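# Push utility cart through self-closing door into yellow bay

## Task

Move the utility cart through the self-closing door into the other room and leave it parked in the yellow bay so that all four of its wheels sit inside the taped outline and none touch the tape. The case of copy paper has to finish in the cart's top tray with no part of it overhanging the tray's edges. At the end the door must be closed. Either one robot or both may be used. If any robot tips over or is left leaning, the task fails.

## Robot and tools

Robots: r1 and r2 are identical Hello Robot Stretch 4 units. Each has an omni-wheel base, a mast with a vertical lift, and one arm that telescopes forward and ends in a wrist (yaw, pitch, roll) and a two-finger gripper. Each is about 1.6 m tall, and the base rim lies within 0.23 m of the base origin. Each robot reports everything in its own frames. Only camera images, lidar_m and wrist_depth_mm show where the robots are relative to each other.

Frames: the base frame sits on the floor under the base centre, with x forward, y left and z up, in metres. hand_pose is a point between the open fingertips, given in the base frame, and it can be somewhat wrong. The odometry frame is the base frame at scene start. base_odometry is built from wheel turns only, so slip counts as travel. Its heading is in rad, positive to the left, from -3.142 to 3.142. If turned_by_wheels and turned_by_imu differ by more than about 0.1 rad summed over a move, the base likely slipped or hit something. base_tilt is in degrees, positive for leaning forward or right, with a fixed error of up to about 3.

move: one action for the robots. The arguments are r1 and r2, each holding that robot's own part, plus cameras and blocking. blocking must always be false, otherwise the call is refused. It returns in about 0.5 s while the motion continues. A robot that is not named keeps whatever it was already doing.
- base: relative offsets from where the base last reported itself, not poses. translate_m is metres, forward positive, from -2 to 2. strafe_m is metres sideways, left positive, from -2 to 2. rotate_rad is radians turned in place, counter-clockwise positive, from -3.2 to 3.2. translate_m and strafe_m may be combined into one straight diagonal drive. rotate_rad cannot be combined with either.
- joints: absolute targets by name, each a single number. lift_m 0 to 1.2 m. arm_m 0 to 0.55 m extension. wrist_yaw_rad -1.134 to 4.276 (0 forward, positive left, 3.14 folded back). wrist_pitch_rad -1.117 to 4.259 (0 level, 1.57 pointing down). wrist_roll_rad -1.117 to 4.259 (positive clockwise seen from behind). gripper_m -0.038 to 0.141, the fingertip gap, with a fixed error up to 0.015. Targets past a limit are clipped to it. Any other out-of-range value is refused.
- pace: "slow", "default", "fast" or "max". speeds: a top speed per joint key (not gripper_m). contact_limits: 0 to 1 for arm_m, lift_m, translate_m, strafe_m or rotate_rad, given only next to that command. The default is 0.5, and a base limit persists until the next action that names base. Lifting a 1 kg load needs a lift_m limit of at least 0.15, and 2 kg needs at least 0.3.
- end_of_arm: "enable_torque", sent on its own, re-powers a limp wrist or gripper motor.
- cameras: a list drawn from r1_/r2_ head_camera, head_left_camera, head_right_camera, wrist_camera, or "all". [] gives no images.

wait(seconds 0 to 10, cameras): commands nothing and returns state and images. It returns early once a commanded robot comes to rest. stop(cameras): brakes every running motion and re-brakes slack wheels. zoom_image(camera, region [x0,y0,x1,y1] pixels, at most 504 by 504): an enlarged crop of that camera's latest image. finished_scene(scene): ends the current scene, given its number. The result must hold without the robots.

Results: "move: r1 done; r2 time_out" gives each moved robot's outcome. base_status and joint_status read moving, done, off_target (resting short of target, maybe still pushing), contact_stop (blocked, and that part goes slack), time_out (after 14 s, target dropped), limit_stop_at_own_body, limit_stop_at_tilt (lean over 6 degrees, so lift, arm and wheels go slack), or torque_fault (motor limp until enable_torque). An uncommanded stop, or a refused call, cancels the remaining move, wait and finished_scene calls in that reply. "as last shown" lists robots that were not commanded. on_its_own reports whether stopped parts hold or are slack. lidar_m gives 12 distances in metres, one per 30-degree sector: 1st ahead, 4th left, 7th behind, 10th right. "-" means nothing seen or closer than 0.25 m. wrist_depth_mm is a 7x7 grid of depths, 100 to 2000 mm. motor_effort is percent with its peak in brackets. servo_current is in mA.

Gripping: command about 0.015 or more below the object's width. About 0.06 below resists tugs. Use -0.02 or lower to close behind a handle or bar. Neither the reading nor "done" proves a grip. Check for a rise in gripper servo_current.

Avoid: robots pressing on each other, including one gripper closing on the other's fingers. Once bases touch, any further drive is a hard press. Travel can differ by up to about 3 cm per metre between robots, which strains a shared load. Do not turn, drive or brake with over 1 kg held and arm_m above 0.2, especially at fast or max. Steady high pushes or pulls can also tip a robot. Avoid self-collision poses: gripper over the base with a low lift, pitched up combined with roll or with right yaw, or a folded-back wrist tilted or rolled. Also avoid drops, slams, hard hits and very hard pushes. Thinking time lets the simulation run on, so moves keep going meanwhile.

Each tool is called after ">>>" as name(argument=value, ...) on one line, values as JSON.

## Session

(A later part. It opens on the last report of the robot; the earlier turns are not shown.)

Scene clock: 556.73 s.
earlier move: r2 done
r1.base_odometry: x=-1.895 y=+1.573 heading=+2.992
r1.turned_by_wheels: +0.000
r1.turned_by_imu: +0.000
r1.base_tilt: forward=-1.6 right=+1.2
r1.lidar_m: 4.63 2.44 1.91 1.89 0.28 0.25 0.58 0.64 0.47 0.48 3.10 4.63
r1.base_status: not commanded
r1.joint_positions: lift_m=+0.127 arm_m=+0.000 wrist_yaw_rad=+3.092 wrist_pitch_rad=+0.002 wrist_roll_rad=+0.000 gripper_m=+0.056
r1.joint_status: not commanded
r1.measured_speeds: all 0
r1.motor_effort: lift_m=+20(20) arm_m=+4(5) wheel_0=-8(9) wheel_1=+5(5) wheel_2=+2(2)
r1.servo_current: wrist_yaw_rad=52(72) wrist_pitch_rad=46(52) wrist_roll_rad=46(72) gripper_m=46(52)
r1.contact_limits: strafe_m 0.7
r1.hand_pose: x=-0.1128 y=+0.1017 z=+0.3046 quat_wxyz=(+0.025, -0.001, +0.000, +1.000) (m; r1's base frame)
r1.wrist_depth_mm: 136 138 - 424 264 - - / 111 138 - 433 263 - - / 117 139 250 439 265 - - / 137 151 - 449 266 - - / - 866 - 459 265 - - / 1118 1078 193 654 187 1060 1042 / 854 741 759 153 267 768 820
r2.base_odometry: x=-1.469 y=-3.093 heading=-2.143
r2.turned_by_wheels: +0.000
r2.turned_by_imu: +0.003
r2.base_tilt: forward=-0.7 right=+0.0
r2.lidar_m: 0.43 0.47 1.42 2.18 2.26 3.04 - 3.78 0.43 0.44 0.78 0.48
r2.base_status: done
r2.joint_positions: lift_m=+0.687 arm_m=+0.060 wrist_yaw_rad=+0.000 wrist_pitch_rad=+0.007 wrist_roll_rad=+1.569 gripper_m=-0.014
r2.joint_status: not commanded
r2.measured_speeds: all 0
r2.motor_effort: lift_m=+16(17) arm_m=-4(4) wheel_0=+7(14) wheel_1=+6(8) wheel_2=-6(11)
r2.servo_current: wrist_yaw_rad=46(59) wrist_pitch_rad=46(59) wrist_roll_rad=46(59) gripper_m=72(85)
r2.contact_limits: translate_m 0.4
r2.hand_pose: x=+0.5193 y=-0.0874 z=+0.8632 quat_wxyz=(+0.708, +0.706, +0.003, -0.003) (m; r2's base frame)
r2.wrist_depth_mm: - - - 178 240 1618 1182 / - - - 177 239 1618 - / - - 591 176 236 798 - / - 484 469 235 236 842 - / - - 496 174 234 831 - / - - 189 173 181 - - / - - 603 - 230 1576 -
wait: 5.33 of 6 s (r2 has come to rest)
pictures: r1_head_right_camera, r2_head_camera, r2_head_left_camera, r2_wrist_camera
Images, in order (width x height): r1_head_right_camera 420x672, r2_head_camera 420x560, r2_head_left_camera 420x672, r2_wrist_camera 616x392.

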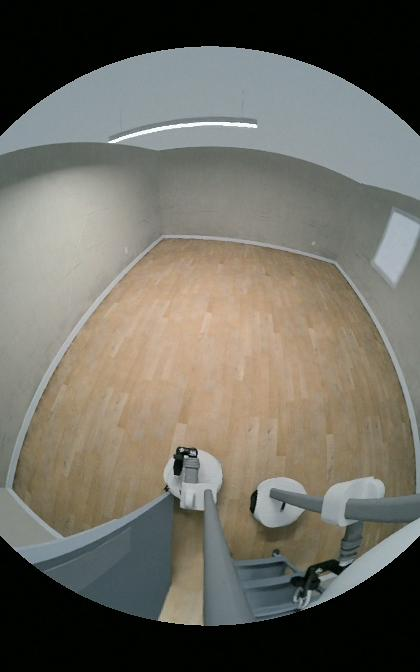

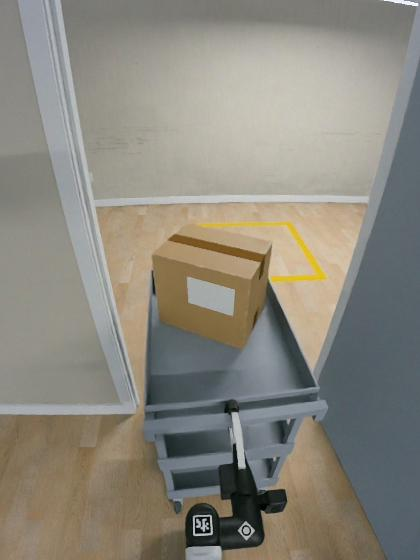

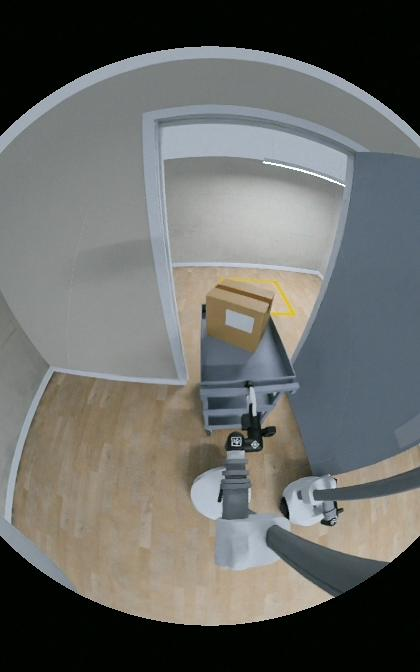

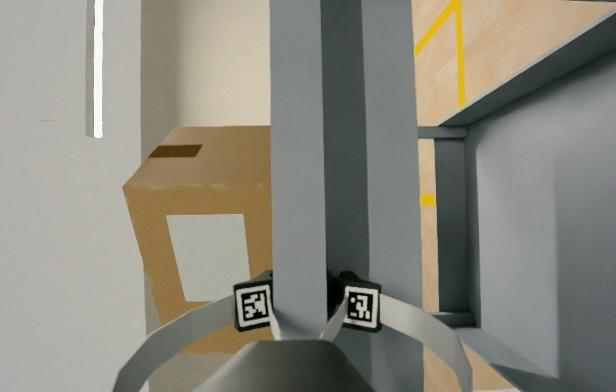

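>>> move(r2={"base":{"translate_m":0.35},"pace":"slow","contact_limits":{"translate_m":0.4}}, blocking=false, cameras=[])

>>> wait(seconds=5, cameras=["r2_head_camera","r2_head_left_camera","r2_head_right_camera","r2_wrist_camera"])

>>> zoom_image(camera="r2_head_left_camera", region=[120, 180, 420, 530])

Scene clock: 568.40 s.
move: r2 moving
r1: as last shown
r1.base_tilt: forward=-1.6 right=+1.3
r1.lidar_m: 4.60 2.42 1.92 1.88 0.25 0.25 0.56 0.66 0.43 0.47 3.10 4.62
r1.motor_effort: lift_m=+20(20) arm_m=+5(5) wheel_0=-9(9) wheel_1=+5(5) wheel_2=+2(2)
r1.servo_current: wrist_yaw_rad=39(72) wrist_pitch_rad=39(46) wrist_roll_rad=52(59) gripper_m=33(52)
r1.contact_limits: strafe_m 0.7
r1.wrist_depth_mm: 136 138 - 424 263 - - / 110 138 - 430 264 - - / 117 139 250 442 266 - - / 137 152 - 442 266 - - / - 854 - 459 265 - - / 1098 1098 193 661 187 1060 1025 / 854 741 750 153 268 788 809
r2.base_odometry: x=-1.476 y=-3.103 heading=-2.143
r2.turned_by_wheels: +0.000
r2.turned_by_imu: +0.000
r2.base_tilt: forward=-0.7 right=+0.0
r2.lidar_m: 0.43 0.47 1.36 2.18 2.27 3.03 - 3.78 0.48 0.46 0.78 0.50
r2.base_status: translate_m moving
r2.joint_positions: lift_m=+0.687 arm_m=+0.060 wrist_yaw_rad=+0.000 wrist_pitch_rad=+0.007 wrist_roll_rad=+1.569 gripper_m=-0.014
r2.joint_status: not commanded
r2.measured_speeds: translate_m=+0.049 strafe_m=+0.000 rotate_rad=-0.001 lift_m=+0.000 arm_m=+0.000 wrist_yaw_rad=+0.000 wrist_pitch_rad=+0.000 wrist_roll_rad=+0.000
r2.motor_effort: lift_m=+17(17) arm_m=-4(4) wheel_0=+4(12) wheel_1=+7(7) wheel_2=-11(11)
r2.servo_current: wrist_yaw_rad=46(52) wrist_pitch_rad=46(52) wrist_roll_rad=46(59) gripper_m=72(85)
r2.contact_limits: translate_m 0.4
r2.hand_pose: x=+0.5193 y=-0.0874 z=+0.8632 quat_wxyz=(+0.708, +0.706, +0.003, -0.003) (m; r2's base frame)
r2.wrist_depth_mm: - - - 179 241 1618 1229 / - - - 178 239 1618 - / - - 597 177 237 831 - / - 488 469 235 236 831 - / - - 500 174 234 831 - / - - 187 173 181 - - / - - 591 - 231 - -
pictures: none
No camera images: "cameras" was empty.

Scene clock: 572.67 s.
earlier move: r2 done
r1.base_odometry: x=-1.895 y=+1.573 heading=+2.992
r1.turned_by_wheels: +0.000
r1.turned_by_imu: +0.000
r1.base_tilt: forward=-1.6 right=+1.3
r1.lidar_m: 4.61 2.40 1.93 1.85 0.28 0.25 0.60 0.60 0.62 2.84 3.05 4.57
r1.base_status: not commanded
r1.joint_positions: lift_m=+0.127 arm_m=+0.000 wrist_yaw_rad=+3.092 wrist_pitch_rad=+0.002 wrist_roll_rad=+0.000 gripper_m=+0.056
r1.joint_status: not commanded
r1.measured_speeds: all 0
r1.motor_effort: lift_m=+20(20) arm_m=+4(5) wheel_0=-9(9) wheel_1=+5(5) wheel_2=+2(2)
r1.servo_current: wrist_yaw_rad=39(72) wrist_pitch_rad=46(52) wrist_roll_rad=46(72) gripper_m=46(52)
r1.contact_limits: strafe_m 0.7
r1.hand_pose: x=-0.1128 y=+0.1017 z=+0.3046 quat_wxyz=(+0.025, -0.001, +0.000, +1.000) (m; r1's base frame)
r1.wrist_depth_mm: 136 138 - 421 264 - - / 111 138 - 430 264 - - / 117 139 251 442 265 - - / 136 151 - 449 265 - - / 768 1708 1921 455 265 - - / 991 1182 192 654 187 1078 1042 / 798 750 750 153 266 778 809
r2.base_odometry: x=-1.659 y=-3.387 heading=-2.144
r2.turned_by_wheels: +0.000
r2.turned_by_imu: +0.000
r2.base_tilt: forward=-0.6 right=+0.1
r2.lidar_m: 0.44 0.44 0.91 2.19 2.27 3.07 - 0.71 0.60 0.69 0.73 0.50
r2.base_status: done
r2.joint_positions: lift_m=+0.687 arm_m=+0.060 wrist_yaw_rad=-0.001 wrist_pitch_rad=+0.007 wrist_roll_rad=+1.569 gripper_m=-0.014
r2.joint_status: not commanded
r2.measured_speeds: all 0
r2.motor_effort: lift_m=+17(17) arm_m=-4(4) wheel_0=+2(12) wheel_1=+4(9) wheel_2=-7(13)
r2.servo_current: wrist_yaw_rad=39(59) wrist_pitch_rad=52(59) wrist_roll_rad=52(65) gripper_m=72(85)
r2.contact_limits: translate_m 0.4
r2.hand_pose: x=+0.5192 y=-0.0877 z=+0.8632 quat_wxyz=(+0.708, +0.706, +0.002, -0.003) (m; r2's base frame)
r2.wrist_depth_mm: - - - 245 246 1576 1160 / - - - 182 245 1808 496 / - - 627 179 240 820 - / - 508 469 178 237 842 - / - - 496 175 235 820 - / - - 187 173 181 - - / - - 580 - 229 - -
wait: 4.27 of 5 s (r2 has come to rest)
pictures: r2_head_camera, r2_head_left_camera, r2_head_right_camera, r2_wrist_camera
Images, in order (width x height): r2_head_camera 420x560, r2_head_left_camera 420x672, r2_head_right_camera 420x672, r2_wrist_camera 616x392.

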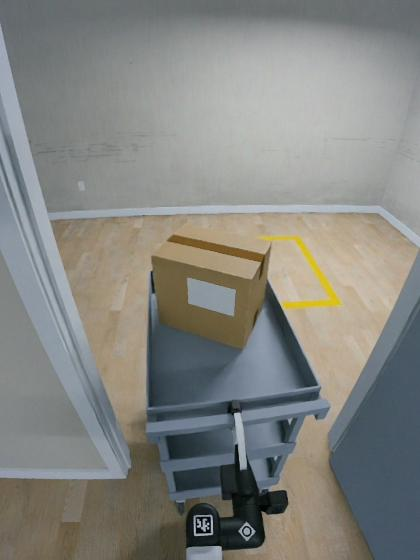

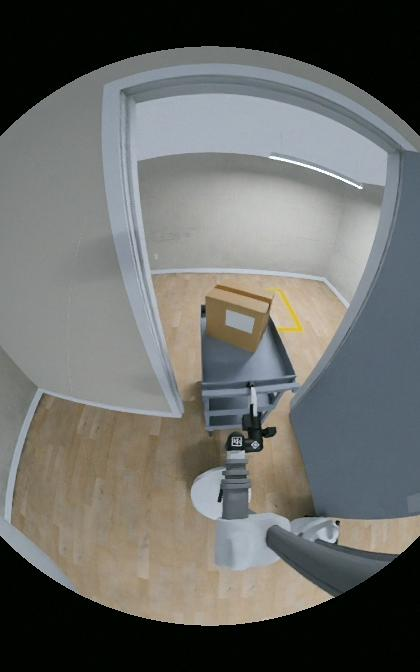

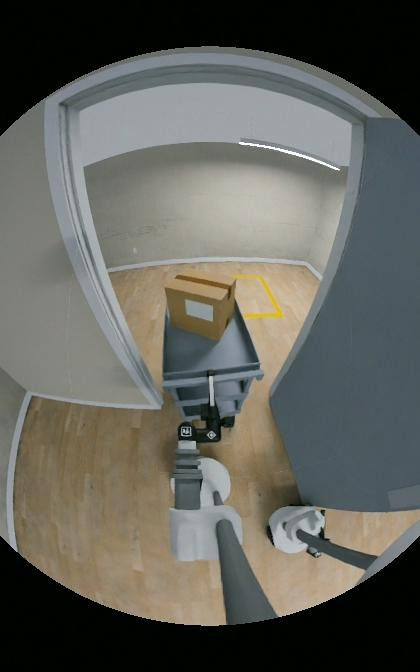

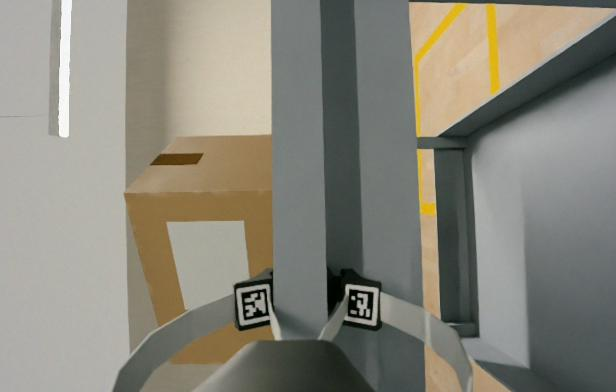

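Scaled by 1.440 from the camera's 420x672 image, which has a finer 600x960 frame.

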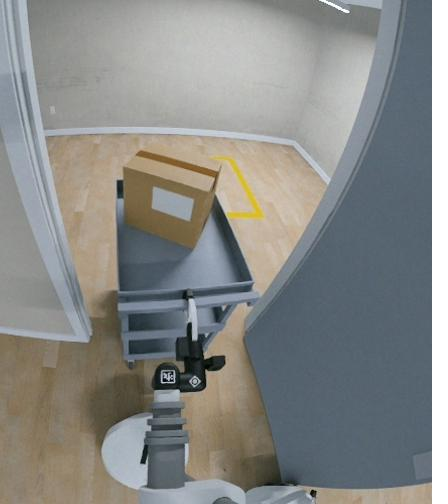

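>>> move(r2={"base":{"translate_m":0.35,"strafe_m":-0.07},"pace":"slow","contact_limits":{"translate_m":0.4}}, blocking=false, cameras=[])

>>> wait(seconds=5, cameras=["r2_head_camera","r2_head_left_camera","r2_head_right_camera","r2_wrist_camera"])

>>> zoom_image(camera="r2_head_left_camera", region=[120, 180, 420, 530])

Scene clock: 603.97 s.
move: r2 moving
r1: as last shown
r1.lidar_m: 4.61 2.40 1.91 1.87 0.26 0.25 0.57 0.61 0.61 2.82 3.09 4.60
r1.motor_effort: lift_m=+20(20) arm_m=+5(5) wheel_0=-9(9) wheel_1=+4(5) wheel_2=+2(2)
r1.servo_current: wrist_yaw_rad=39(52) wrist_pitch_rad=33(52) wrist_roll_rad=39(59) gripper_m=46(46)
r1.contact_limits: strafe_m 0.7
r1.wrist_depth_mm: 136 138 - 421 266 - - / 111 138 - 433 263 - - / 118 138 251 442 266 - - / 137 152 - 445 266 - - / 759 1708 1983 459 267 - - / 991 1205 193 654 187 1060 1060 / 778 750 750 154 267 778 820
r2.base_odometry: x=-1.668 y=-3.396 heading=-2.143
r2.turned_by_wheels: +0.000
r2.turned_by_imu: +0.001
r2.base_tilt: forward=-0.6 right=+0.1
r2.lidar_m: 0.44 0.44 0.92 2.19 2.27 3.04 - 0.65 0.62 0.69 0.70 0.49
r2.base_status: translate_m moving; strafe_m moving
r2.joint_positions: lift_m=+0.687 arm_m=+0.060 wrist_yaw_rad=-0.001 wrist_pitch_rad=+0.007 wrist_roll_rad=+1.569 gripper_m=-0.014
r2.joint_status: not commanded
r2.measured_speeds: translate_m=+0.049 strafe_m=-0.010 rotate_rad=+0.000 lift_m=+0.000 arm_m=+0.000 wrist_yaw_rad=+0.000 wrist_pitch_rad=+0.000 wrist_roll_rad=+0.000
r2.motor_effort: lift_m=+17(17) arm_m=-4(4) wheel_0=+9(10) wheel_1=+3(6) wheel_2=-11(13)
r2.servo_current: wrist_yaw_rad=39(59) wrist_pitch_rad=39(52) wrist_roll_rad=46(52) gripper_m=72(78)
r2.contact_limits: translate_m 0.4
r2.hand_pose: x=+0.5192 y=-0.0877 z=+0.8632 quat_wxyz=(+0.708, +0.706, +0.002, -0.003) (m; r2's base frame)
r2.wrist_depth_mm: - - - 245 247 1618 1138 / - - - 182 243 1808 488 / - - 640 180 241 788 - / - 504 473 178 237 831 - / - - 492 175 235 842 - / - - 188 173 180 - - / - - 585 - 230 - -
pictures: none
No camera images: "cameras" was empty.

Scene clock: 608.30 s.
earlier move: r2 done
r1.base_odometry: x=-1.895 y=+1.573 heading=+2.992
r1.turned_by_wheels: +0.000
r1.turned_by_imu: +0.000
r1.base_tilt: forward=-1.6 right=+1.3
r1.lidar_m: 4.62 2.43 1.92 1.89 0.29 0.25 0.56 0.81 1.93 2.85 3.11 4.66
r1.base_status: not commanded
r1.joint_positions: lift_m=+0.127 arm_m=+0.000 wrist_yaw_rad=+3.092 wrist_pitch_rad=+0.002 wrist_roll_rad=+0.000 gripper_m=+0.056
r1.joint_status: not commanded
r1.measured_speeds: all 0
r1.motor_effort: lift_m=+20(20) arm_m=+5(5) wheel_0=-9(9) wheel_1=+5(5) wheel_2=+2(2)
r1.servo_current: wrist_yaw_rad=39(72) wrist_pitch_rad=39(52) wrist_roll_rad=52(78) gripper_m=39(46)
r1.contact_limits: strafe_m 0.7
r1.hand_pose: x=-0.1128 y=+0.1017 z=+0.3046 quat_wxyz=(+0.025, -0.001, +0.000, +1.000) (m; r1's base frame)
r1.wrist_depth_mm: 136 138 - 421 265 - - / 110 138 - 430 264 - - / 117 139 250 442 265 - - / 137 152 - 445 266 - - / 809 960 1983 459 265 - - / 809 931 194 668 187 1060 1042 / 798 750 750 153 267 778 809
r2.base_odometry: x=-1.907 y=-3.643 heading=-2.143
r2.turned_by_wheels: +0.001
r2.turned_by_imu: +0.002
r2.base_tilt: forward=-0.7 right=+0.1
r2.lidar_m: 0.41 0.44 0.51 1.15 2.31 3.20 - 0.81 0.63 0.57 0.59 0.50
r2.base_status: done
r2.joint_positions: lift_m=+0.687 arm_m=+0.060 wrist_yaw_rad=+0.000 wrist_pitch_rad=+0.007 wrist_roll_rad=+1.569 gripper_m=-0.014
r2.joint_status: not commanded
r2.measured_speeds: all 0
r2.motor_effort: lift_m=+17(17) arm_m=-4(4) wheel_0=+6(13) wheel_1=+6(8) wheel_2=-4(13)
r2.servo_current: wrist_yaw_rad=39(59) wrist_pitch_rad=52(59) wrist_roll_rad=59(65) gripper_m=78(85)
r2.contact_limits: translate_m 0.4
r2.hand_pose: x=+0.5193 y=-0.0874 z=+0.8632 quat_wxyz=(+0.708, +0.706, +0.003, -0.003) (m; r2's base frame)
r2.wrist_depth_mm: - - - 262 266 1576 1098 / - - - 254 258 1618 525 / - - - 189 250 820 - / - - 517 182 243 809 - / - - 484 179 237 831 - / - - 189 173 180 - - / - - 544 - 224 - -
wait: 4.33 of 5 s (r2 has come to rest)
pictures: r2_head_camera, r2_head_left_camera, r2_head_right_camera, r2_wrist_camera
Images, in order (width x height): r2_head_camera 420x560, r2_head_left_camera 420x672, r2_head_right_camera 420x672, r2_wrist_camera 616x392.

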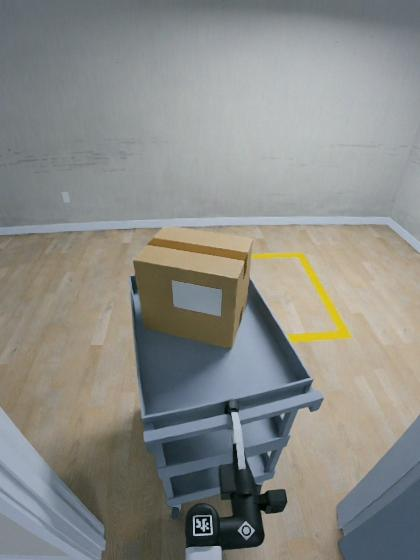

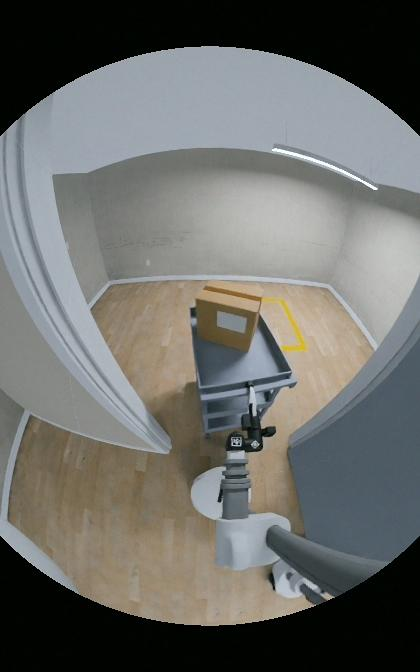

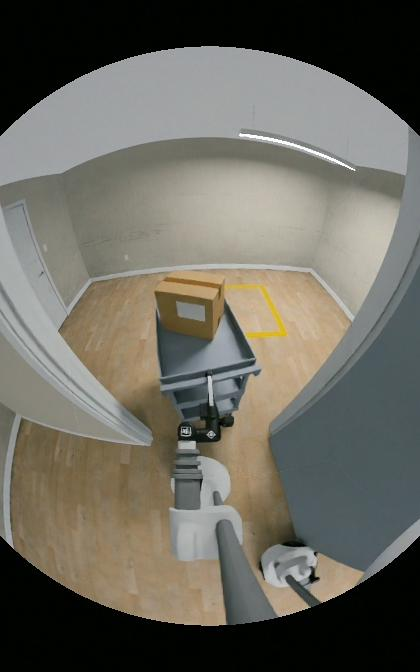

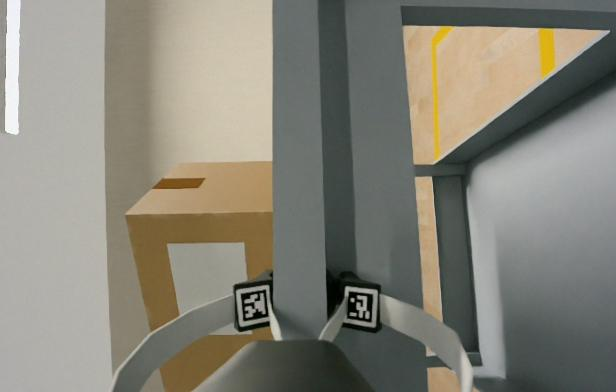

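Scaled by 1.440 from the camera's 420x672 image, which has a finer 600x960 frame.

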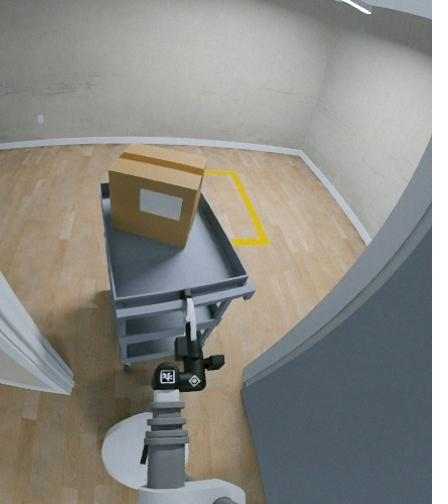

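>>> move(r2={"base":{"translate_m":0.42,"strafe_m":0.02},"pace":"slow","contact_limits":{"translate_m":0.4}}, blocking=false, cameras=[])

>>> wait(seconds=5.5, cameras=["r2_head_camera","r2_head_left_camera","r2_head_right_camera"])

>>> zoom_image(camera="r2_head_right_camera", region=[0, 230, 420, 630])

Scene clock: 657.23 s.
move: r2 moving
r1: as last shown
r1.lidar_m: 4.60 2.40 1.91 1.87 0.28 0.25 0.56 0.82 1.95 2.83 3.11 4.62
r1.motor_effort: lift_m=+20(20) arm_m=+4(5) wheel_0=-9(9) wheel_1=+5(5) wheel_2=+2(2)
r1.servo_current: wrist_yaw_rad=33(65) wrist_pitch_rad=46(46) wrist_roll_rad=59(65) gripper_m=39(52)
r1.contact_limits: strafe_m 0.7
r1.wrist_depth_mm: 136 138 - 424 265 - - / 110 138 - 430 264 - - / 117 139 251 436 264 - - / 136 151 - 449 264 - - / 820 976 1983 455 266 - - / 809 946 194 661 187 1060 1042 / 809 750 750 153 266 778 798
r2.base_odometry: x=-1.913 y=-3.654 heading=-2.143
r2.turned_by_wheels: +0.000
r2.turned_by_imu: +0.001
r2.base_tilt: forward=-0.7 right=+0.0
r2.lidar_m: 0.43 0.44 0.50 1.09 2.35 3.16 - 0.81 0.64 0.59 0.59 0.51
r2.base_status: translate_m moving; strafe_m moving
r2.joint_positions: lift_m=+0.687 arm_m=+0.060 wrist_yaw_rad=+0.000 wrist_pitch_rad=+0.007 wrist_roll_rad=+1.569 gripper_m=-0.014
r2.joint_status: not commanded
r2.measured_speeds: translate_m=+0.050 strafe_m=+0.002 rotate_rad=+0.003 lift_m=+0.000 arm_m=+0.000 wrist_yaw_rad=+0.000 wrist_pitch_rad=+0.000 wrist_roll_rad=+0.000
r2.motor_effort: lift_m=+16(17) arm_m=-4(4) wheel_0=+8(9) wheel_1=+6(10) wheel_2=-9(11)
r2.servo_current: wrist_yaw_rad=46(59) wrist_pitch_rad=52(52) wrist_roll_rad=46(52) gripper_m=78(78)
r2.contact_limits: translate_m 0.4
r2.hand_pose: x=+0.5193 y=-0.0874 z=+0.8632 quat_wxyz=(+0.708, +0.706, +0.003, -0.003) (m; r2's base frame)
r2.wrist_depth_mm: - - - 263 268 1336 1118 / - - - 254 258 1661 521 / - - - 189 250 809 - / - - 517 183 242 809 - / - - 480 179 237 831 - / - - 189 173 181 - - / - - 544 - 224 - -
pictures: none
No camera images: "cameras" was empty.

Scene clock: 662.23 s.
earlier move: r2 done
r1.base_odometry: x=-1.895 y=+1.573 heading=+2.992
r1.turned_by_wheels: +0.000
r1.turned_by_imu: +0.000
r1.base_tilt: forward=-1.6 right=+1.3
r1.lidar_m: 4.60 2.41 1.89 1.87 0.28 0.25 0.55 1.17 1.93 2.84 3.10 4.63
r1.base_status: not commanded
r1.joint_positions: lift_m=+0.127 arm_m=+0.000 wrist_yaw_rad=+3.092 wrist_pitch_rad=+0.002 wrist_roll_rad=+0.000 gripper_m=+0.056
r1.joint_status: not commanded
r1.measured_speeds: all 0
r1.motor_effort: lift_m=+20(20) arm_m=+4(5) wheel_0=-8(9) wheel_1=+4(5) wheel_2=+2(2)
r1.servo_current: wrist_yaw_rad=52(72) wrist_pitch_rad=39(52) wrist_roll_rad=46(65) gripper_m=39(52)
r1.contact_limits: strafe_m 0.7
r1.hand_pose: x=-0.1128 y=+0.1017 z=+0.3046 quat_wxyz=(+0.025, -0.001, +0.000, +1.000) (m; r1's base frame)
r1.wrist_depth_mm: 136 138 - 421 264 - - / 111 138 - 433 264 - - / 118 139 251 439 265 - - / 137 152 - 449 266 - - / 1281 1205 1921 455 266 - - / 1205 1182 194 661 188 1060 1025 / 842 750 750 154 267 778 809
r2.base_odometry: x=-2.118 y=-4.007 heading=-2.143
r2.turned_by_wheels: +0.000
r2.turned_by_imu: -0.001
r2.base_tilt: forward=-0.6 right=+0.1
r2.lidar_m: 0.42 0.43 2.40 0.38 0.42 3.15 - 0.94 0.62 0.58 2.56 0.51
r2.base_status: done
r2.joint_positions: lift_m=+0.687 arm_m=+0.060 wrist_yaw_rad=-0.002 wrist_pitch_rad=+0.007 wrist_roll_rad=+1.569 gripper_m=-0.014
r2.joint_status: not commanded
r2.measured_speeds: all 0
r2.motor_effort: lift_m=+17(17) arm_m=-4(4) wheel_0=+2(11) wheel_1=+3(10) wheel_2=-7(13)
r2.servo_current: wrist_yaw_rad=46(59) wrist_pitch_rad=46(59) wrist_roll_rad=46(65) gripper_m=78(85)
r2.contact_limits: translate_m 0.4
r2.hand_pose: x=+0.5191 y=-0.0879 z=+0.8632 quat_wxyz=(+0.708, +0.706, +0.002, -0.003) (m; r2's base frame)
r2.wrist_depth_mm: - - - 262 268 1537 1098 / - - - 195 260 1661 517 / - - - 190 251 820 - / - - 517 182 244 809 - / - - 480 178 237 842 - / - - 190 173 181 - - / - - 544 - 224 - -
wait: 5.00 of 5.5 s (r2 has come to rest)
pictures: r2_head_camera, r2_head_left_camera, r2_head_right_camera
Images, in order (width x height): r2_head_camera 420x560, r2_head_left_camera 420x672, r2_head_right_camera 420x672.

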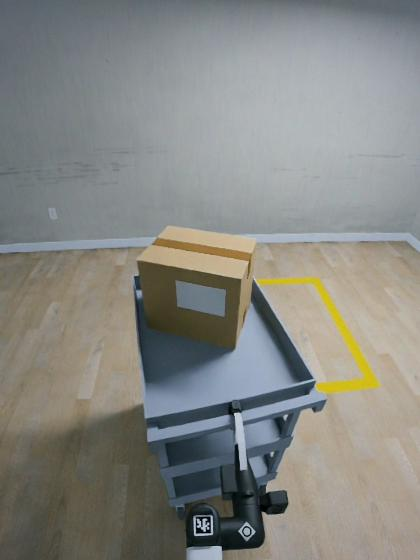

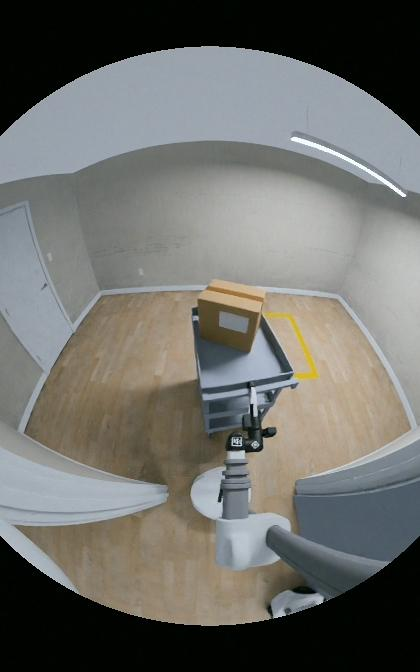

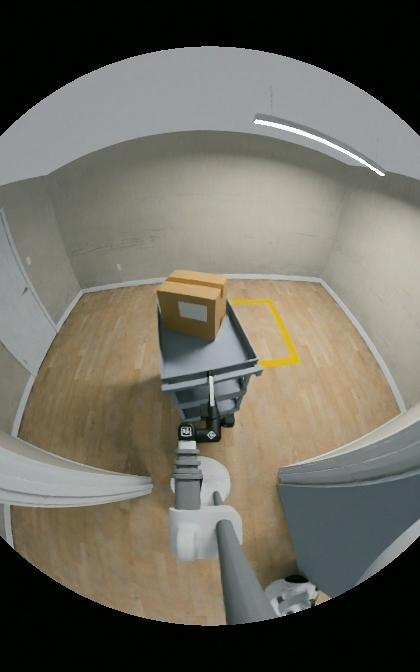

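Scaled by 1.200 from the camera's 420x672 image, which has a finer 600x960 frame.

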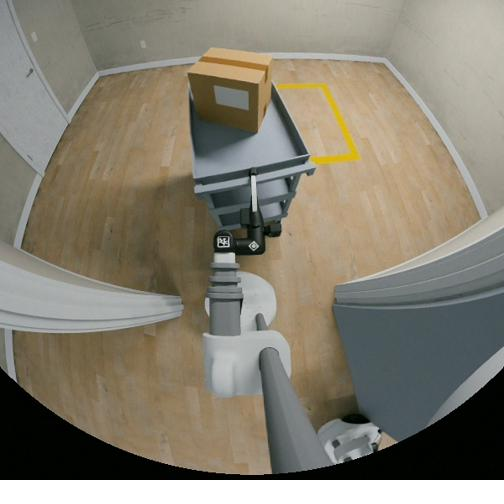

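>>> move(r2={"base":{"translate_m":0.3},"pace":"slow","contact_limits":{"translate_m":0.4}}, blocking=false, cameras=[])

>>> wait(seconds=4.5, cameras=[])

>>> move(r2={"base":{"strafe_m":0.3},"pace":"slow","contact_limits":{"strafe_m":0.4}}, blocking=false, cameras=[])

>>> wait(seconds=4.5, cameras=["r2_head_camera","r2_head_right_camera","r2_wrist_camera"])

Scene clock: 684.23 s.
move: r2 moving
r1: as last shown
r1.lidar_m: 4.61 2.41 1.92 1.87 0.27 0.25 0.57 1.21 1.94 2.85 3.12 4.62
r1.motor_effort: lift_m=+20(20) arm_m=+4(5) wheel_0=-8(9) wheel_1=+5(5) wheel_2=+2(2)
r1.servo_current: wrist_yaw_rad=46(65) wrist_pitch_rad=46(46) wrist_roll_rad=39(59) gripper_m=39(46)
r1.contact_limits: strafe_m 0.7
r1.wrist_depth_mm: 136 138 - 424 265 - - / 110 138 - 430 264 - - / 117 139 251 439 266 - - / 136 152 - 445 264 - - / 1336 1255 1983 459 266 - - / 1205 1205 193 661 187 1060 1025 / 854 759 759 153 265 778 820
r2.base_odometry: x=-2.125 y=-4.017 heading=-2.143
r2.turned_by_wheels: +0.000
r2.turned_by_imu: +0.000
r2.base_tilt: forward=-0.7 right=+0.1
r2.lidar_m: 0.40 0.44 2.38 0.38 0.40 3.18 - 0.94 0.60 0.59 2.57 0.50
r2.base_status: translate_m moving
r2.joint_positions: lift_m=+0.687 arm_m=+0.060 wrist_yaw_rad=-0.002 wrist_pitch_rad=+0.007 wrist_roll_rad=+1.569 gripper_m=-0.014
r2.joint_status: not commanded
r2.measured_speeds: translate_m=+0.049 strafe_m=+0.000 rotate_rad=+0.002 lift_m=+0.000 arm_m=+0.000 wrist_yaw_rad=+0.000 wrist_pitch_rad=+0.000 wrist_roll_rad=+0.000
r2.motor_effort: lift_m=+17(17) arm_m=-4(4) wheel_0=+1(9) wheel_1=+6(6) wheel_2=-12(13)
r2.servo_current: wrist_yaw_rad=52(52) wrist_pitch_rad=46(52) wrist_roll_rad=46(59) gripper_m=72(85)
r2.contact_limits: translate_m 0.4
r2.hand_pose: x=+0.5191 y=-0.0879 z=+0.8632 quat_wxyz=(+0.708, +0.706, +0.002, -0.003) (m; r2's base frame)
r2.wrist_depth_mm: - - - 262 268 1499 1098 / - - - 195 259 1661 521 / - - - 189 251 809 - / - - 517 182 242 809 - / - - 477 179 236 820 - / - - 190 172 181 - - / - - 535 - 224 - -
pictures: none
No camera images: "cameras" was empty.

Scene clock: 688.00 s.
earlier move: r2 done
r1.base_odometry: x=-1.895 y=+1.573 heading=+2.992
r1.turned_by_wheels: +0.000
r1.turned_by_imu: +0.000
r1.base_tilt: forward=-1.6 right=+1.3
r1.lidar_m: 4.62 2.39 1.93 1.89 0.28 0.25 0.57 1.48 1.95 2.84 3.07 4.64
r1.base_status: not commanded
r1.joint_positions: lift_m=+0.127 arm_m=+0.000 wrist_yaw_rad=+3.092 wrist_pitch_rad=+0.002 wrist_roll_rad=+0.000 gripper_m=+0.056
r1.joint_status: not commanded
r1.measured_speeds: all 0
r1.motor_effort: lift_m=+20(20) arm_m=+4(5) wheel_0=-9(9) wheel_1=+5(5) wheel_2=+2(2)
r1.servo_current: wrist_yaw_rad=59(72) wrist_pitch_rad=46(52) wrist_roll_rad=46(65) gripper_m=46(52)
r1.contact_limits: strafe_m 0.7
r1.hand_pose: x=-0.1128 y=+0.1017 z=+0.3046 quat_wxyz=(+0.025, -0.001, +0.000, +1.000) (m; r1's base frame)
r1.wrist_depth_mm: 136 138 - 424 264 - - / 111 138 - 427 263 - - / 118 139 250 442 265 - - / 137 151 - 445 265 - - / 1366 1537 1661 452 265 - - / 1205 1205 193 654 187 1060 1025 / 842 759 750 154 268 778 820
r2.base_odometry: x=-2.280 y=-4.259 heading=-2.143
r2.turned_by_wheels: +0.000
r2.turned_by_imu: +0.001
r2.base_tilt: forward=-0.7 right=+0.0
r2.lidar_m: 0.41 0.44 2.36 1.21 0.48 0.55 1.68 0.85 0.65 1.00 2.57 0.51
r2.base_status: done
r2.joint_positions: lift_m=+0.687 arm_m=+0.060 wrist_yaw_rad=-0.002 wrist_pitch_rad=+0.007 wrist_roll_rad=+1.569 gripper_m=-0.014
r2.joint_status: not commanded
r2.measured_speeds: all 0
r2.motor_effort: lift_m=+16(17) arm_m=-4(4) wheel_0=+5(9) wheel_1=+5(7) wheel_2=-5(13)
r2.servo_current: wrist_yaw_rad=39(65) wrist_pitch_rad=52(59) wrist_roll_rad=52(59) gripper_m=78(85)
r2.contact_limits: translate_m 0.4
r2.hand_pose: x=+0.5191 y=-0.0879 z=+0.8632 quat_wxyz=(+0.708, +0.706, +0.002, -0.003) (m; r2's base frame)
r2.wrist_depth_mm: - - - 257 265 1537 1138 / - - - 193 257 1708 521 / - - - 187 249 809 - / - - 504 182 242 - - / - - 480 177 236 820 - / - - 189 173 179 - - / - - 544 - - - -
wait: 3.77 of 4.5 s (r2 has come to rest)
pictures: none
No camera images: "cameras" was empty.

Scene clock: 688.50 s.
move: r2 moving
r1: as last shown
r1.lidar_m: 4.63 2.43 1.92 1.87 0.27 0.25 0.58 1.47 1.94 2.84 3.07 4.61
r1.motor_effort: lift_m=+20(20) arm_m=+4(5) wheel_0=-8(9) wheel_1=+5(5) wheel_2=+2(2)
r1.servo_current: wrist_yaw_rad=46(59) wrist_pitch_rad=39(52) wrist_roll_rad=46(72) gripper_m=46(46)
r1.contact_limits: strafe_m 0.7
r1.wrist_depth_mm: 136 138 - 424 264 - - / 111 138 - 430 264 - - / 117 139 250 442 265 - - / 137 151 - 449 264 - - / 1366 1576 1661 455 267 - - / 1182 1182 193 654 187 1042 1060 / 842 750 759 153 267 778 798
r2.base_odometry: x=-2.268 y=-4.266 heading=-2.143
r2.turned_by_wheels: +0.000
r2.turned_by_imu: +0.000
r2.base_tilt: forward=-0.7 right=+0.1
r2.lidar_m: 0.42 0.43 2.35 1.18 0.47 0.55 - 0.88 0.68 0.97 2.58 0.50
r2.base_status: strafe_m moving
r2.joint_positions: lift_m=+0.687 arm_m=+0.060 wrist_yaw_rad=-0.002 wrist_pitch_rad=+0.007 wrist_roll_rad=+1.569 gripper_m=-0.014
r2.joint_status: not commanded
r2.measured_speeds: translate_m=+0.000 strafe_m=+0.054 rotate_rad=+0.000 lift_m=+0.000 arm_m=+0.000 wrist_yaw_rad=-0.015 wrist_pitch_rad=+0.000 wrist_roll_rad=+0.000
r2.motor_effort: lift_m=+17(17) arm_m=-4(4) wheel_0=-9(11) wheel_1=+7(9) wheel_2=+0(3)
r2.servo_current: wrist_yaw_rad=59(59) wrist_pitch_rad=52(52) wrist_roll_rad=52(52) gripper_m=72(85)
r2.contact_limits: strafe_m 0.4
r2.hand_pose: x=+0.5191 y=-0.0881 z=+0.8632 quat_wxyz=(+0.708, +0.706, +0.002, -0.003) (m; r2's base frame)
r2.wrist_depth_mm: - - - 262 267 1537 1118 / - - - 195 258 1618 521 / - - - 189 250 831 - / - - 512 182 242 - - / - - 480 178 236 809 - / - - 188 172 179 - - / - - 535 - - - -
pictures: none
No camera images: "cameras" was empty.

Scene clock: 692.13 s.
earlier move: r2 done
r1.base_odometry: x=-1.895 y=+1.573 heading=+2.992
r1.turned_by_wheels: +0.000
r1.turned_by_imu: +0.000
r1.base_tilt: forward=-1.6 right=+1.3
r1.lidar_m: 4.62 2.41 1.88 1.90 0.29 0.25 0.55 1.52 1.94 2.84 3.09 4.63
r1.base_status: not commanded
r1.joint_positions: lift_m=+0.127 arm_m=+0.000 wrist_yaw_rad=+3.092 wrist_pitch_rad=+0.002 wrist_roll_rad=+0.000 gripper_m=+0.056
r1.joint_status: not commanded
r1.measured_speeds: all 0
r1.motor_effort: lift_m=+20(20) arm_m=+5(5) wheel_0=-9(10) wheel_1=+5(5) wheel_2=+2(2)
r1.servo_current: wrist_yaw_rad=52(78) wrist_pitch_rad=39(52) wrist_roll_rad=52(72) gripper_m=33(52)
r1.contact_limits: strafe_m 0.7
r1.hand_pose: x=-0.1128 y=+0.1017 z=+0.3046 quat_wxyz=(+0.025, -0.001, +0.000, +1.000) (m; r1's base frame)
r1.wrist_depth_mm: 136 138 - 421 264 - - / 111 139 - 430 265 - - / 118 139 251 439 265 - - / 137 151 - 445 265 - - / 1366 1618 - 459 266 - - / 1160 1229 195 661 188 1042 1060 / 866 750 759 153 266 768 809
r2.base_odometry: x=-2.028 y=-4.421 heading=-2.143
r2.turned_by_wheels: +0.000
r2.turned_by_imu: +0.000
r2.base_tilt: forward=-0.6 right=+0.1
r2.lidar_m: 0.48 2.59 2.06 1.24 0.41 0.27 0.35 1.38 0.92 0.97 2.86 0.46
r2.base_status: done
r2.joint_positions: lift_m=+0.687 arm_m=+0.060 wrist_yaw_rad=-0.003 wrist_pitch_rad=+0.007 wrist_roll_rad=+1.569 gripper_m=-0.014
r2.joint_status: not commanded
r2.measured_speeds: all 0
r2.motor_effort: lift_m=+16(17) arm_m=-4(4) wheel_0=-6(13) wheel_1=+3(9) wheel_2=+0(3)
r2.servo_current: wrist_yaw_rad=59(59) wrist_pitch_rad=52(59) wrist_roll_rad=52(59) gripper_m=72(85)
r2.contact_limits: strafe_m 0.4
r2.hand_pose: x=+0.5190 y=-0.0883 z=+0.8632 quat_wxyz=(+0.708, +0.706, +0.002, -0.004) (m; r2's base frame)
r2.wrist_depth_mm: - - 549 136 190 - - / - 480 445 142 199 - - / - 455 445 148 208 - - / - - 521 156 218 - - / - - 634 165 229 - - / - - 189 172 182 1618 504 / - - - - - 1576 455
wait: 3.63 of 4.5 s (r2 has come to rest)
pictures: r2_head_camera, r2_head_right_camera, r2_wrist_camera
Images, in order (width x height): r2_head_camera 420x560, r2_head_right_camera 420x672, r2_wrist_camera 616x392.

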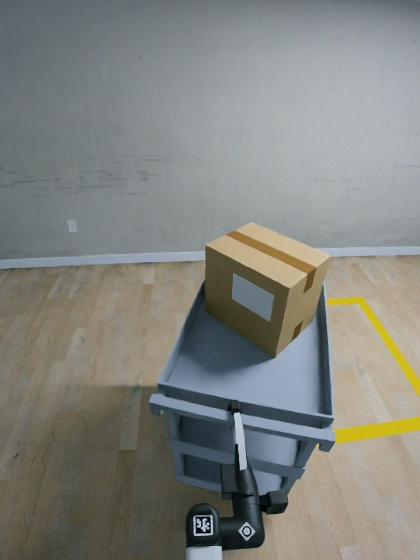

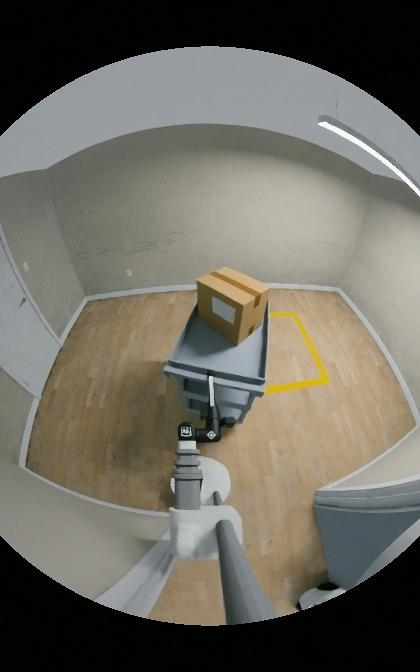

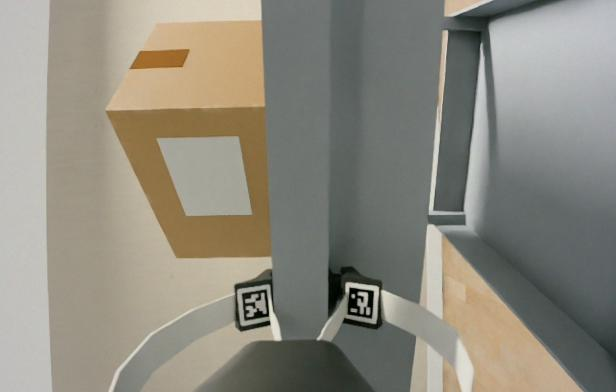

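>>> move(r2={"base":{"translate_m":0.1,"strafe_m":0.2},"pace":"slow","contact_limits":{"strafe_m":0.4}}, blocking=false, cameras=[])

>>> wait(seconds=4, cameras=[])

>>> move(r2={"base":{"rotate_rad":-0.4},"pace":"slow","contact_limits":{"rotate_rad":0.4}}, blocking=false, cameras=[])

>>> wait(seconds=2.5, cameras=["r2_head_camera","r2_head_right_camera","r2_wrist_camera"])

Scene clock: 699.73 s.
move: r2 moving
r1: as last shown
r1.lidar_m: 4.61 2.42 1.90 1.89 0.28 0.25 0.59 1.54 1.94 2.84 3.09 4.62
r1.motor_effort: lift_m=+20(20) arm_m=+4(5) wheel_0=-9(9) wheel_1=+5(5) wheel_2=+2(2)
r1.servo_current: wrist_yaw_rad=39(65) wrist_pitch_rad=39(52) wrist_roll_rad=39(59) gripper_m=39(46)
r1.contact_limits: strafe_m 0.7
r1.wrist_depth_mm: 136 138 - 421 263 - - / 111 138 - 430 265 - - / 117 138 251 439 266 - - / 137 152 - 449 265 - - / 1366 1708 - 455 266 - - / 1205 1205 193 654 187 1060 1042 / 854 759 750 153 267 768 820
r2.base_odometry: x=-2.021 y=-4.432 heading=-2.144
r2.turned_by_wheels: -0.001
r2.turned_by_imu: +0.000
r2.base_tilt: forward=-0.7 right=+0.1
r2.lidar_m: 0.49 2.60 2.05 1.28 0.42 0.28 0.36 1.41 0.95 0.97 2.86 0.46
r2.base_status: translate_m moving; strafe_m moving
r2.joint_positions: lift_m=+0.687 arm_m=+0.060 wrist_yaw_rad=-0.003 wrist_pitch_rad=+0.007 wrist_roll_rad=+1.569 gripper_m=-0.014
r2.joint_status: not commanded
r2.measured_speeds: translate_m=+0.021 strafe_m=+0.044 rotate_rad=+0.001 lift_m=+0.000 arm_m=+0.000 wrist_yaw_rad=+0.000 wrist_pitch_rad=+0.000 wrist_roll_rad=+0.000
r2.motor_effort: lift_m=+17(17) arm_m=-4(4) wheel_0=-12(12) wheel_1=+6(9) wheel_2=-9(9)
r2.servo_current: wrist_yaw_rad=46(52) wrist_pitch_rad=46(52) wrist_roll_rad=52(59) gripper_m=72(78)
r2.contact_limits: strafe_m 0.4
r2.hand_pose: x=+0.5190 y=-0.0883 z=+0.8632 quat_wxyz=(+0.708, +0.706, +0.002, -0.004) (m; r2's base frame)
r2.wrist_depth_mm: - - 539 135 190 - - / - 462 439 141 198 - - / - 459 449 148 208 - - / - - 521 155 218 - - / - - 634 163 229 - - / - - 189 171 181 1576 500 / - - - - - 1576 1182
pictures: none
No camera images: "cameras" was empty.

Scene clock: 702.73 s.
earlier move: r2 done
r1.base_odometry: x=-1.895 y=+1.573 heading=+2.992
r1.turned_by_wheels: +0.000
r1.turned_by_imu: +0.000
r1.base_tilt: forward=-1.6 right=+1.3
r1.lidar_m: 4.60 2.41 1.89 1.87 0.29 0.25 0.57 1.53 1.93 2.84 3.11 4.61
r1.base_status: not commanded
r1.joint_positions: lift_m=+0.127 arm_m=+0.000 wrist_yaw_rad=+3.092 wrist_pitch_rad=+0.002 wrist_roll_rad=+0.000 gripper_m=+0.056
r1.joint_status: not commanded
r1.measured_speeds: all 0
r1.motor_effort: lift_m=+20(20) arm_m=+4(5) wheel_0=-9(9) wheel_1=+4(5) wheel_2=+2(2)
r1.servo_current: wrist_yaw_rad=59(72) wrist_pitch_rad=46(52) wrist_roll_rad=59(65) gripper_m=46(46)
r1.contact_limits: strafe_m 0.7
r1.hand_pose: x=-0.1128 y=+0.1017 z=+0.3046 quat_wxyz=(+0.025, -0.001, +0.000, +1.000) (m; r1's base frame)
r1.wrist_depth_mm: 136 138 - 424 264 - - / 111 138 - 433 264 - - / 117 139 251 439 265 - - / 136 152 - 445 265 - - / 1366 1863 - 455 265 - - / 1160 1182 193 661 187 1042 1042 / 854 750 768 153 266 778 809
r2.base_odometry: x=-1.914 y=-4.613 heading=-2.144
r2.turned_by_wheels: +0.000
r2.turned_by_imu: +0.001
r2.base_tilt: forward=-0.7 right=+0.1
r2.lidar_m: 0.49 2.48 1.84 1.71 0.58 0.40 0.35 1.67 1.17 1.39 3.08 0.41
r2.base_status: done
r2.joint_positions: lift_m=+0.687 arm_m=+0.060 wrist_yaw_rad=-0.003 wrist_pitch_rad=+0.007 wrist_roll_rad=+1.569 gripper_m=-0.014
r2.joint_status: not commanded
r2.measured_speeds: all 0
r2.motor_effort: lift_m=+17(17) arm_m=-4(4) wheel_0=-5(12) wheel_1=+4(9) wheel_2=-8(11)
r2.servo_current: wrist_yaw_rad=59(59) wrist_pitch_rad=46(52) wrist_roll_rad=33(59) gripper_m=72(85)
r2.contact_limits: strafe_m 0.4
r2.hand_pose: x=+0.5190 y=-0.0883 z=+0.8632 quat_wxyz=(+0.708, +0.706, +0.002, -0.004) (m; r2's base frame)
r2.wrist_depth_mm: - 355 359 - 149 - - / - 418 424 103 163 - - / - - 530 109 179 - - / - - - 126 199 - - / - - - 138 222 1618 496 / - - 188 162 181 1576 466 / - - - - - 347 410
wait: 3.00 of 4 s (r2 has come to rest)
pictures: none
No camera images: "cameras" was empty.

Scene clock: 703.23 s.
move: r2 moving
r1: as last shown
r1.lidar_m: 4.60 2.44 1.89 1.88 0.28 0.25 0.58 1.52 1.93 2.85 3.09 4.60
r1.motor_effort: lift_m=+20(20) arm_m=+4(5) wheel_0=-9(9) wheel_1=+5(5) wheel_2=+2(2)
r1.servo_current: wrist_yaw_rad=59(59) wrist_pitch_rad=46(52) wrist_roll_rad=46(59) gripper_m=46(46)
r1.contact_limits: strafe_m 0.7
r1.wrist_depth_mm: 136 138 - 424 264 - - / 111 138 - 430 264 - - / 117 139 250 436 265 - - / 137 151 - 452 265 - - / 1366 1808 - 459 266 - - / 1160 1182 194 661 187 1042 1025 / 854 750 768 153 266 768 809
r2.base_odometry: x=-1.914 y=-4.613 heading=-2.266
r2.turned_by_wheels: -0.123
r2.turned_by_imu: -0.119
r2.base_tilt: forward=-0.7 right=+0.1
r2.lidar_m: 0.50 2.46 1.95 1.78 0.67 0.43 0.37 0.36 1.17 1.16 3.00 0.43
r2.base_status: rotate_rad moving
r2.joint_positions: lift_m=+0.687 arm_m=+0.060 wrist_yaw_rad=+0.009 wrist_pitch_rad=+0.007 wrist_roll_rad=+1.569 gripper_m=-0.014
r2.joint_status: not commanded
r2.measured_speeds: translate_m=+0.001 strafe_m=+0.001 rotate_rad=-0.486 lift_m=+0.000 arm_m=+0.000 wrist_yaw_rad=+0.001 wrist_pitch_rad=+0.000 wrist_roll_rad=+0.000
r2.motor_effort: lift_m=+17(17) arm_m=-3(4) wheel_0=+17(19) wheel_1=+12(12) wheel_2=+11(11)
r2.servo_current: wrist_yaw_rad=65(65) wrist_pitch_rad=39(52) wrist_roll_rad=52(52) gripper_m=78(85)
r2.contact_limits: rotate_rad 0.4
r2.hand_pose: x=+0.5201 y=-0.0847 z=+0.8632 quat_wxyz=(+0.708, +0.706, +0.006, +0.001) (m; r2's base frame)
r2.wrist_depth_mm: - 407 407 105 161 - - / - 397 397 116 174 - - / - - 477 121 187 - - / - - 603 133 203 - - / - - - 145 220 1708 - / - - - 163 179 1576 484 / - - - - - 1576 1160
pictures: none
No camera images: "cameras" was empty.

Scene clock: 704.30 s.
earlier move: r2 done
r1.base_odometry: x=-1.895 y=+1.573 heading=+2.992
r1.turned_by_wheels: +0.000
r1.turned_by_imu: +0.000
r1.base_tilt: forward=-1.6 right=+1.3
r1.lidar_m: 4.62 2.40 1.90 1.87 0.28 0.25 0.56 1.54 1.96 2.82 3.09 4.62
r1.base_status: not commanded
r1.joint_positions: lift_m=+0.127 arm_m=+0.000 wrist_yaw_rad=+3.092 wrist_pitch_rad=+0.002 wrist_roll_rad=+0.000 gripper_m=+0.056
r1.joint_status: not commanded
r1.measured_speeds: all 0
r1.motor_effort: lift_m=+20(20) arm_m=+4(5) wheel_0=-9(9) wheel_1=+5(5) wheel_2=+2(2)
r1.servo_current: wrist_yaw_rad=52(72) wrist_pitch_rad=46(52) wrist_roll_rad=26(65) gripper_m=46(46)
r1.contact_limits: strafe_m 0.7
r1.hand_pose: x=-0.1128 y=+0.1017 z=+0.3046 quat_wxyz=(+0.025, -0.001, +0.000, +1.000) (m; r1's base frame)
r1.wrist_depth_mm: 136 138 - 421 264 - - / 111 138 - 433 264 - - / 117 139 251 439 265 - - / 137 151 - 449 264 - - / 1366 1808 - 455 265 - - / 1160 1205 193 654 187 1060 1042 / 842 741 750 153 265 768 798
r2.base_odometry: x=-1.914 y=-4.613 heading=-2.543
r2.turned_by_wheels: -0.276
r2.turned_by_imu: -0.269
r2.base_tilt: forward=-0.7 right=+0.1
r2.lidar_m: 0.41 0.47 2.33 1.82 1.09 0.49 0.36 0.37 1.44 1.16 2.45 0.48
r2.base_status: done
r2.joint_positions: lift_m=+0.687 arm_m=+0.060 wrist_yaw_rad=+0.003 wrist_pitch_rad=+0.007 wrist_roll_rad=+1.569 gripper_m=-0.014
r2.joint_status: not commanded
r2.measured_speeds: all 0
r2.motor_effort: lift_m=+16(17) arm_m=+4(4) wheel_0=+2(19) wheel_1=+5(12) wheel_2=+5(12)
r2.servo_current: wrist_yaw_rad=39(65) wrist_pitch_rad=52(59) wrist_roll_rad=52(52) gripper_m=72(85)
r2.contact_limits: rotate_rad 0.4
r2.hand_pose: x=+0.5195 y=-0.0866 z=+0.8632 quat_wxyz=(+0.708, +0.706, +0.004, -0.002) (m; r2's base frame)
r2.wrist_depth_mm: - - - 179 240 1618 1205 / - - - 178 240 1661 - / - - 585 177 237 820 - / - 480 469 235 236 831 - / - - 504 175 235 831 - / - - 189 173 179 - - / - - - - - 1618 -
wait: 1.07 of 2.5 s (r2 has come to rest)
pictures: r2_head_camera, r2_head_right_camera, r2_wrist_camera
Images, in order (width x height): r2_head_camera 420x560, r2_head_right_camera 420x672, r2_wrist_camera 616x392.

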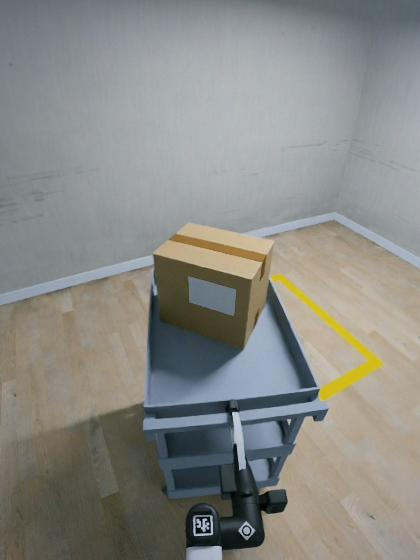

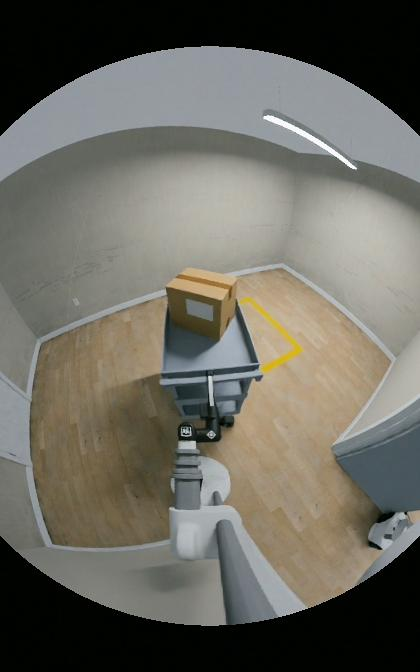

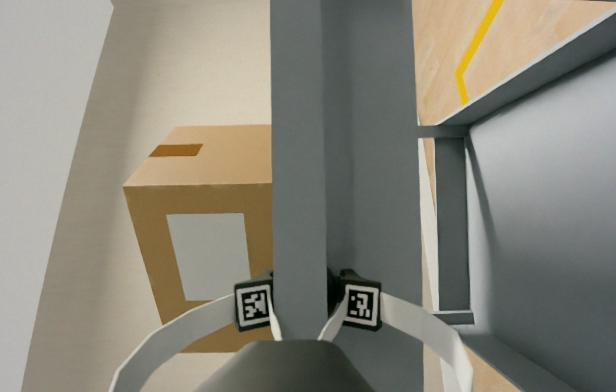

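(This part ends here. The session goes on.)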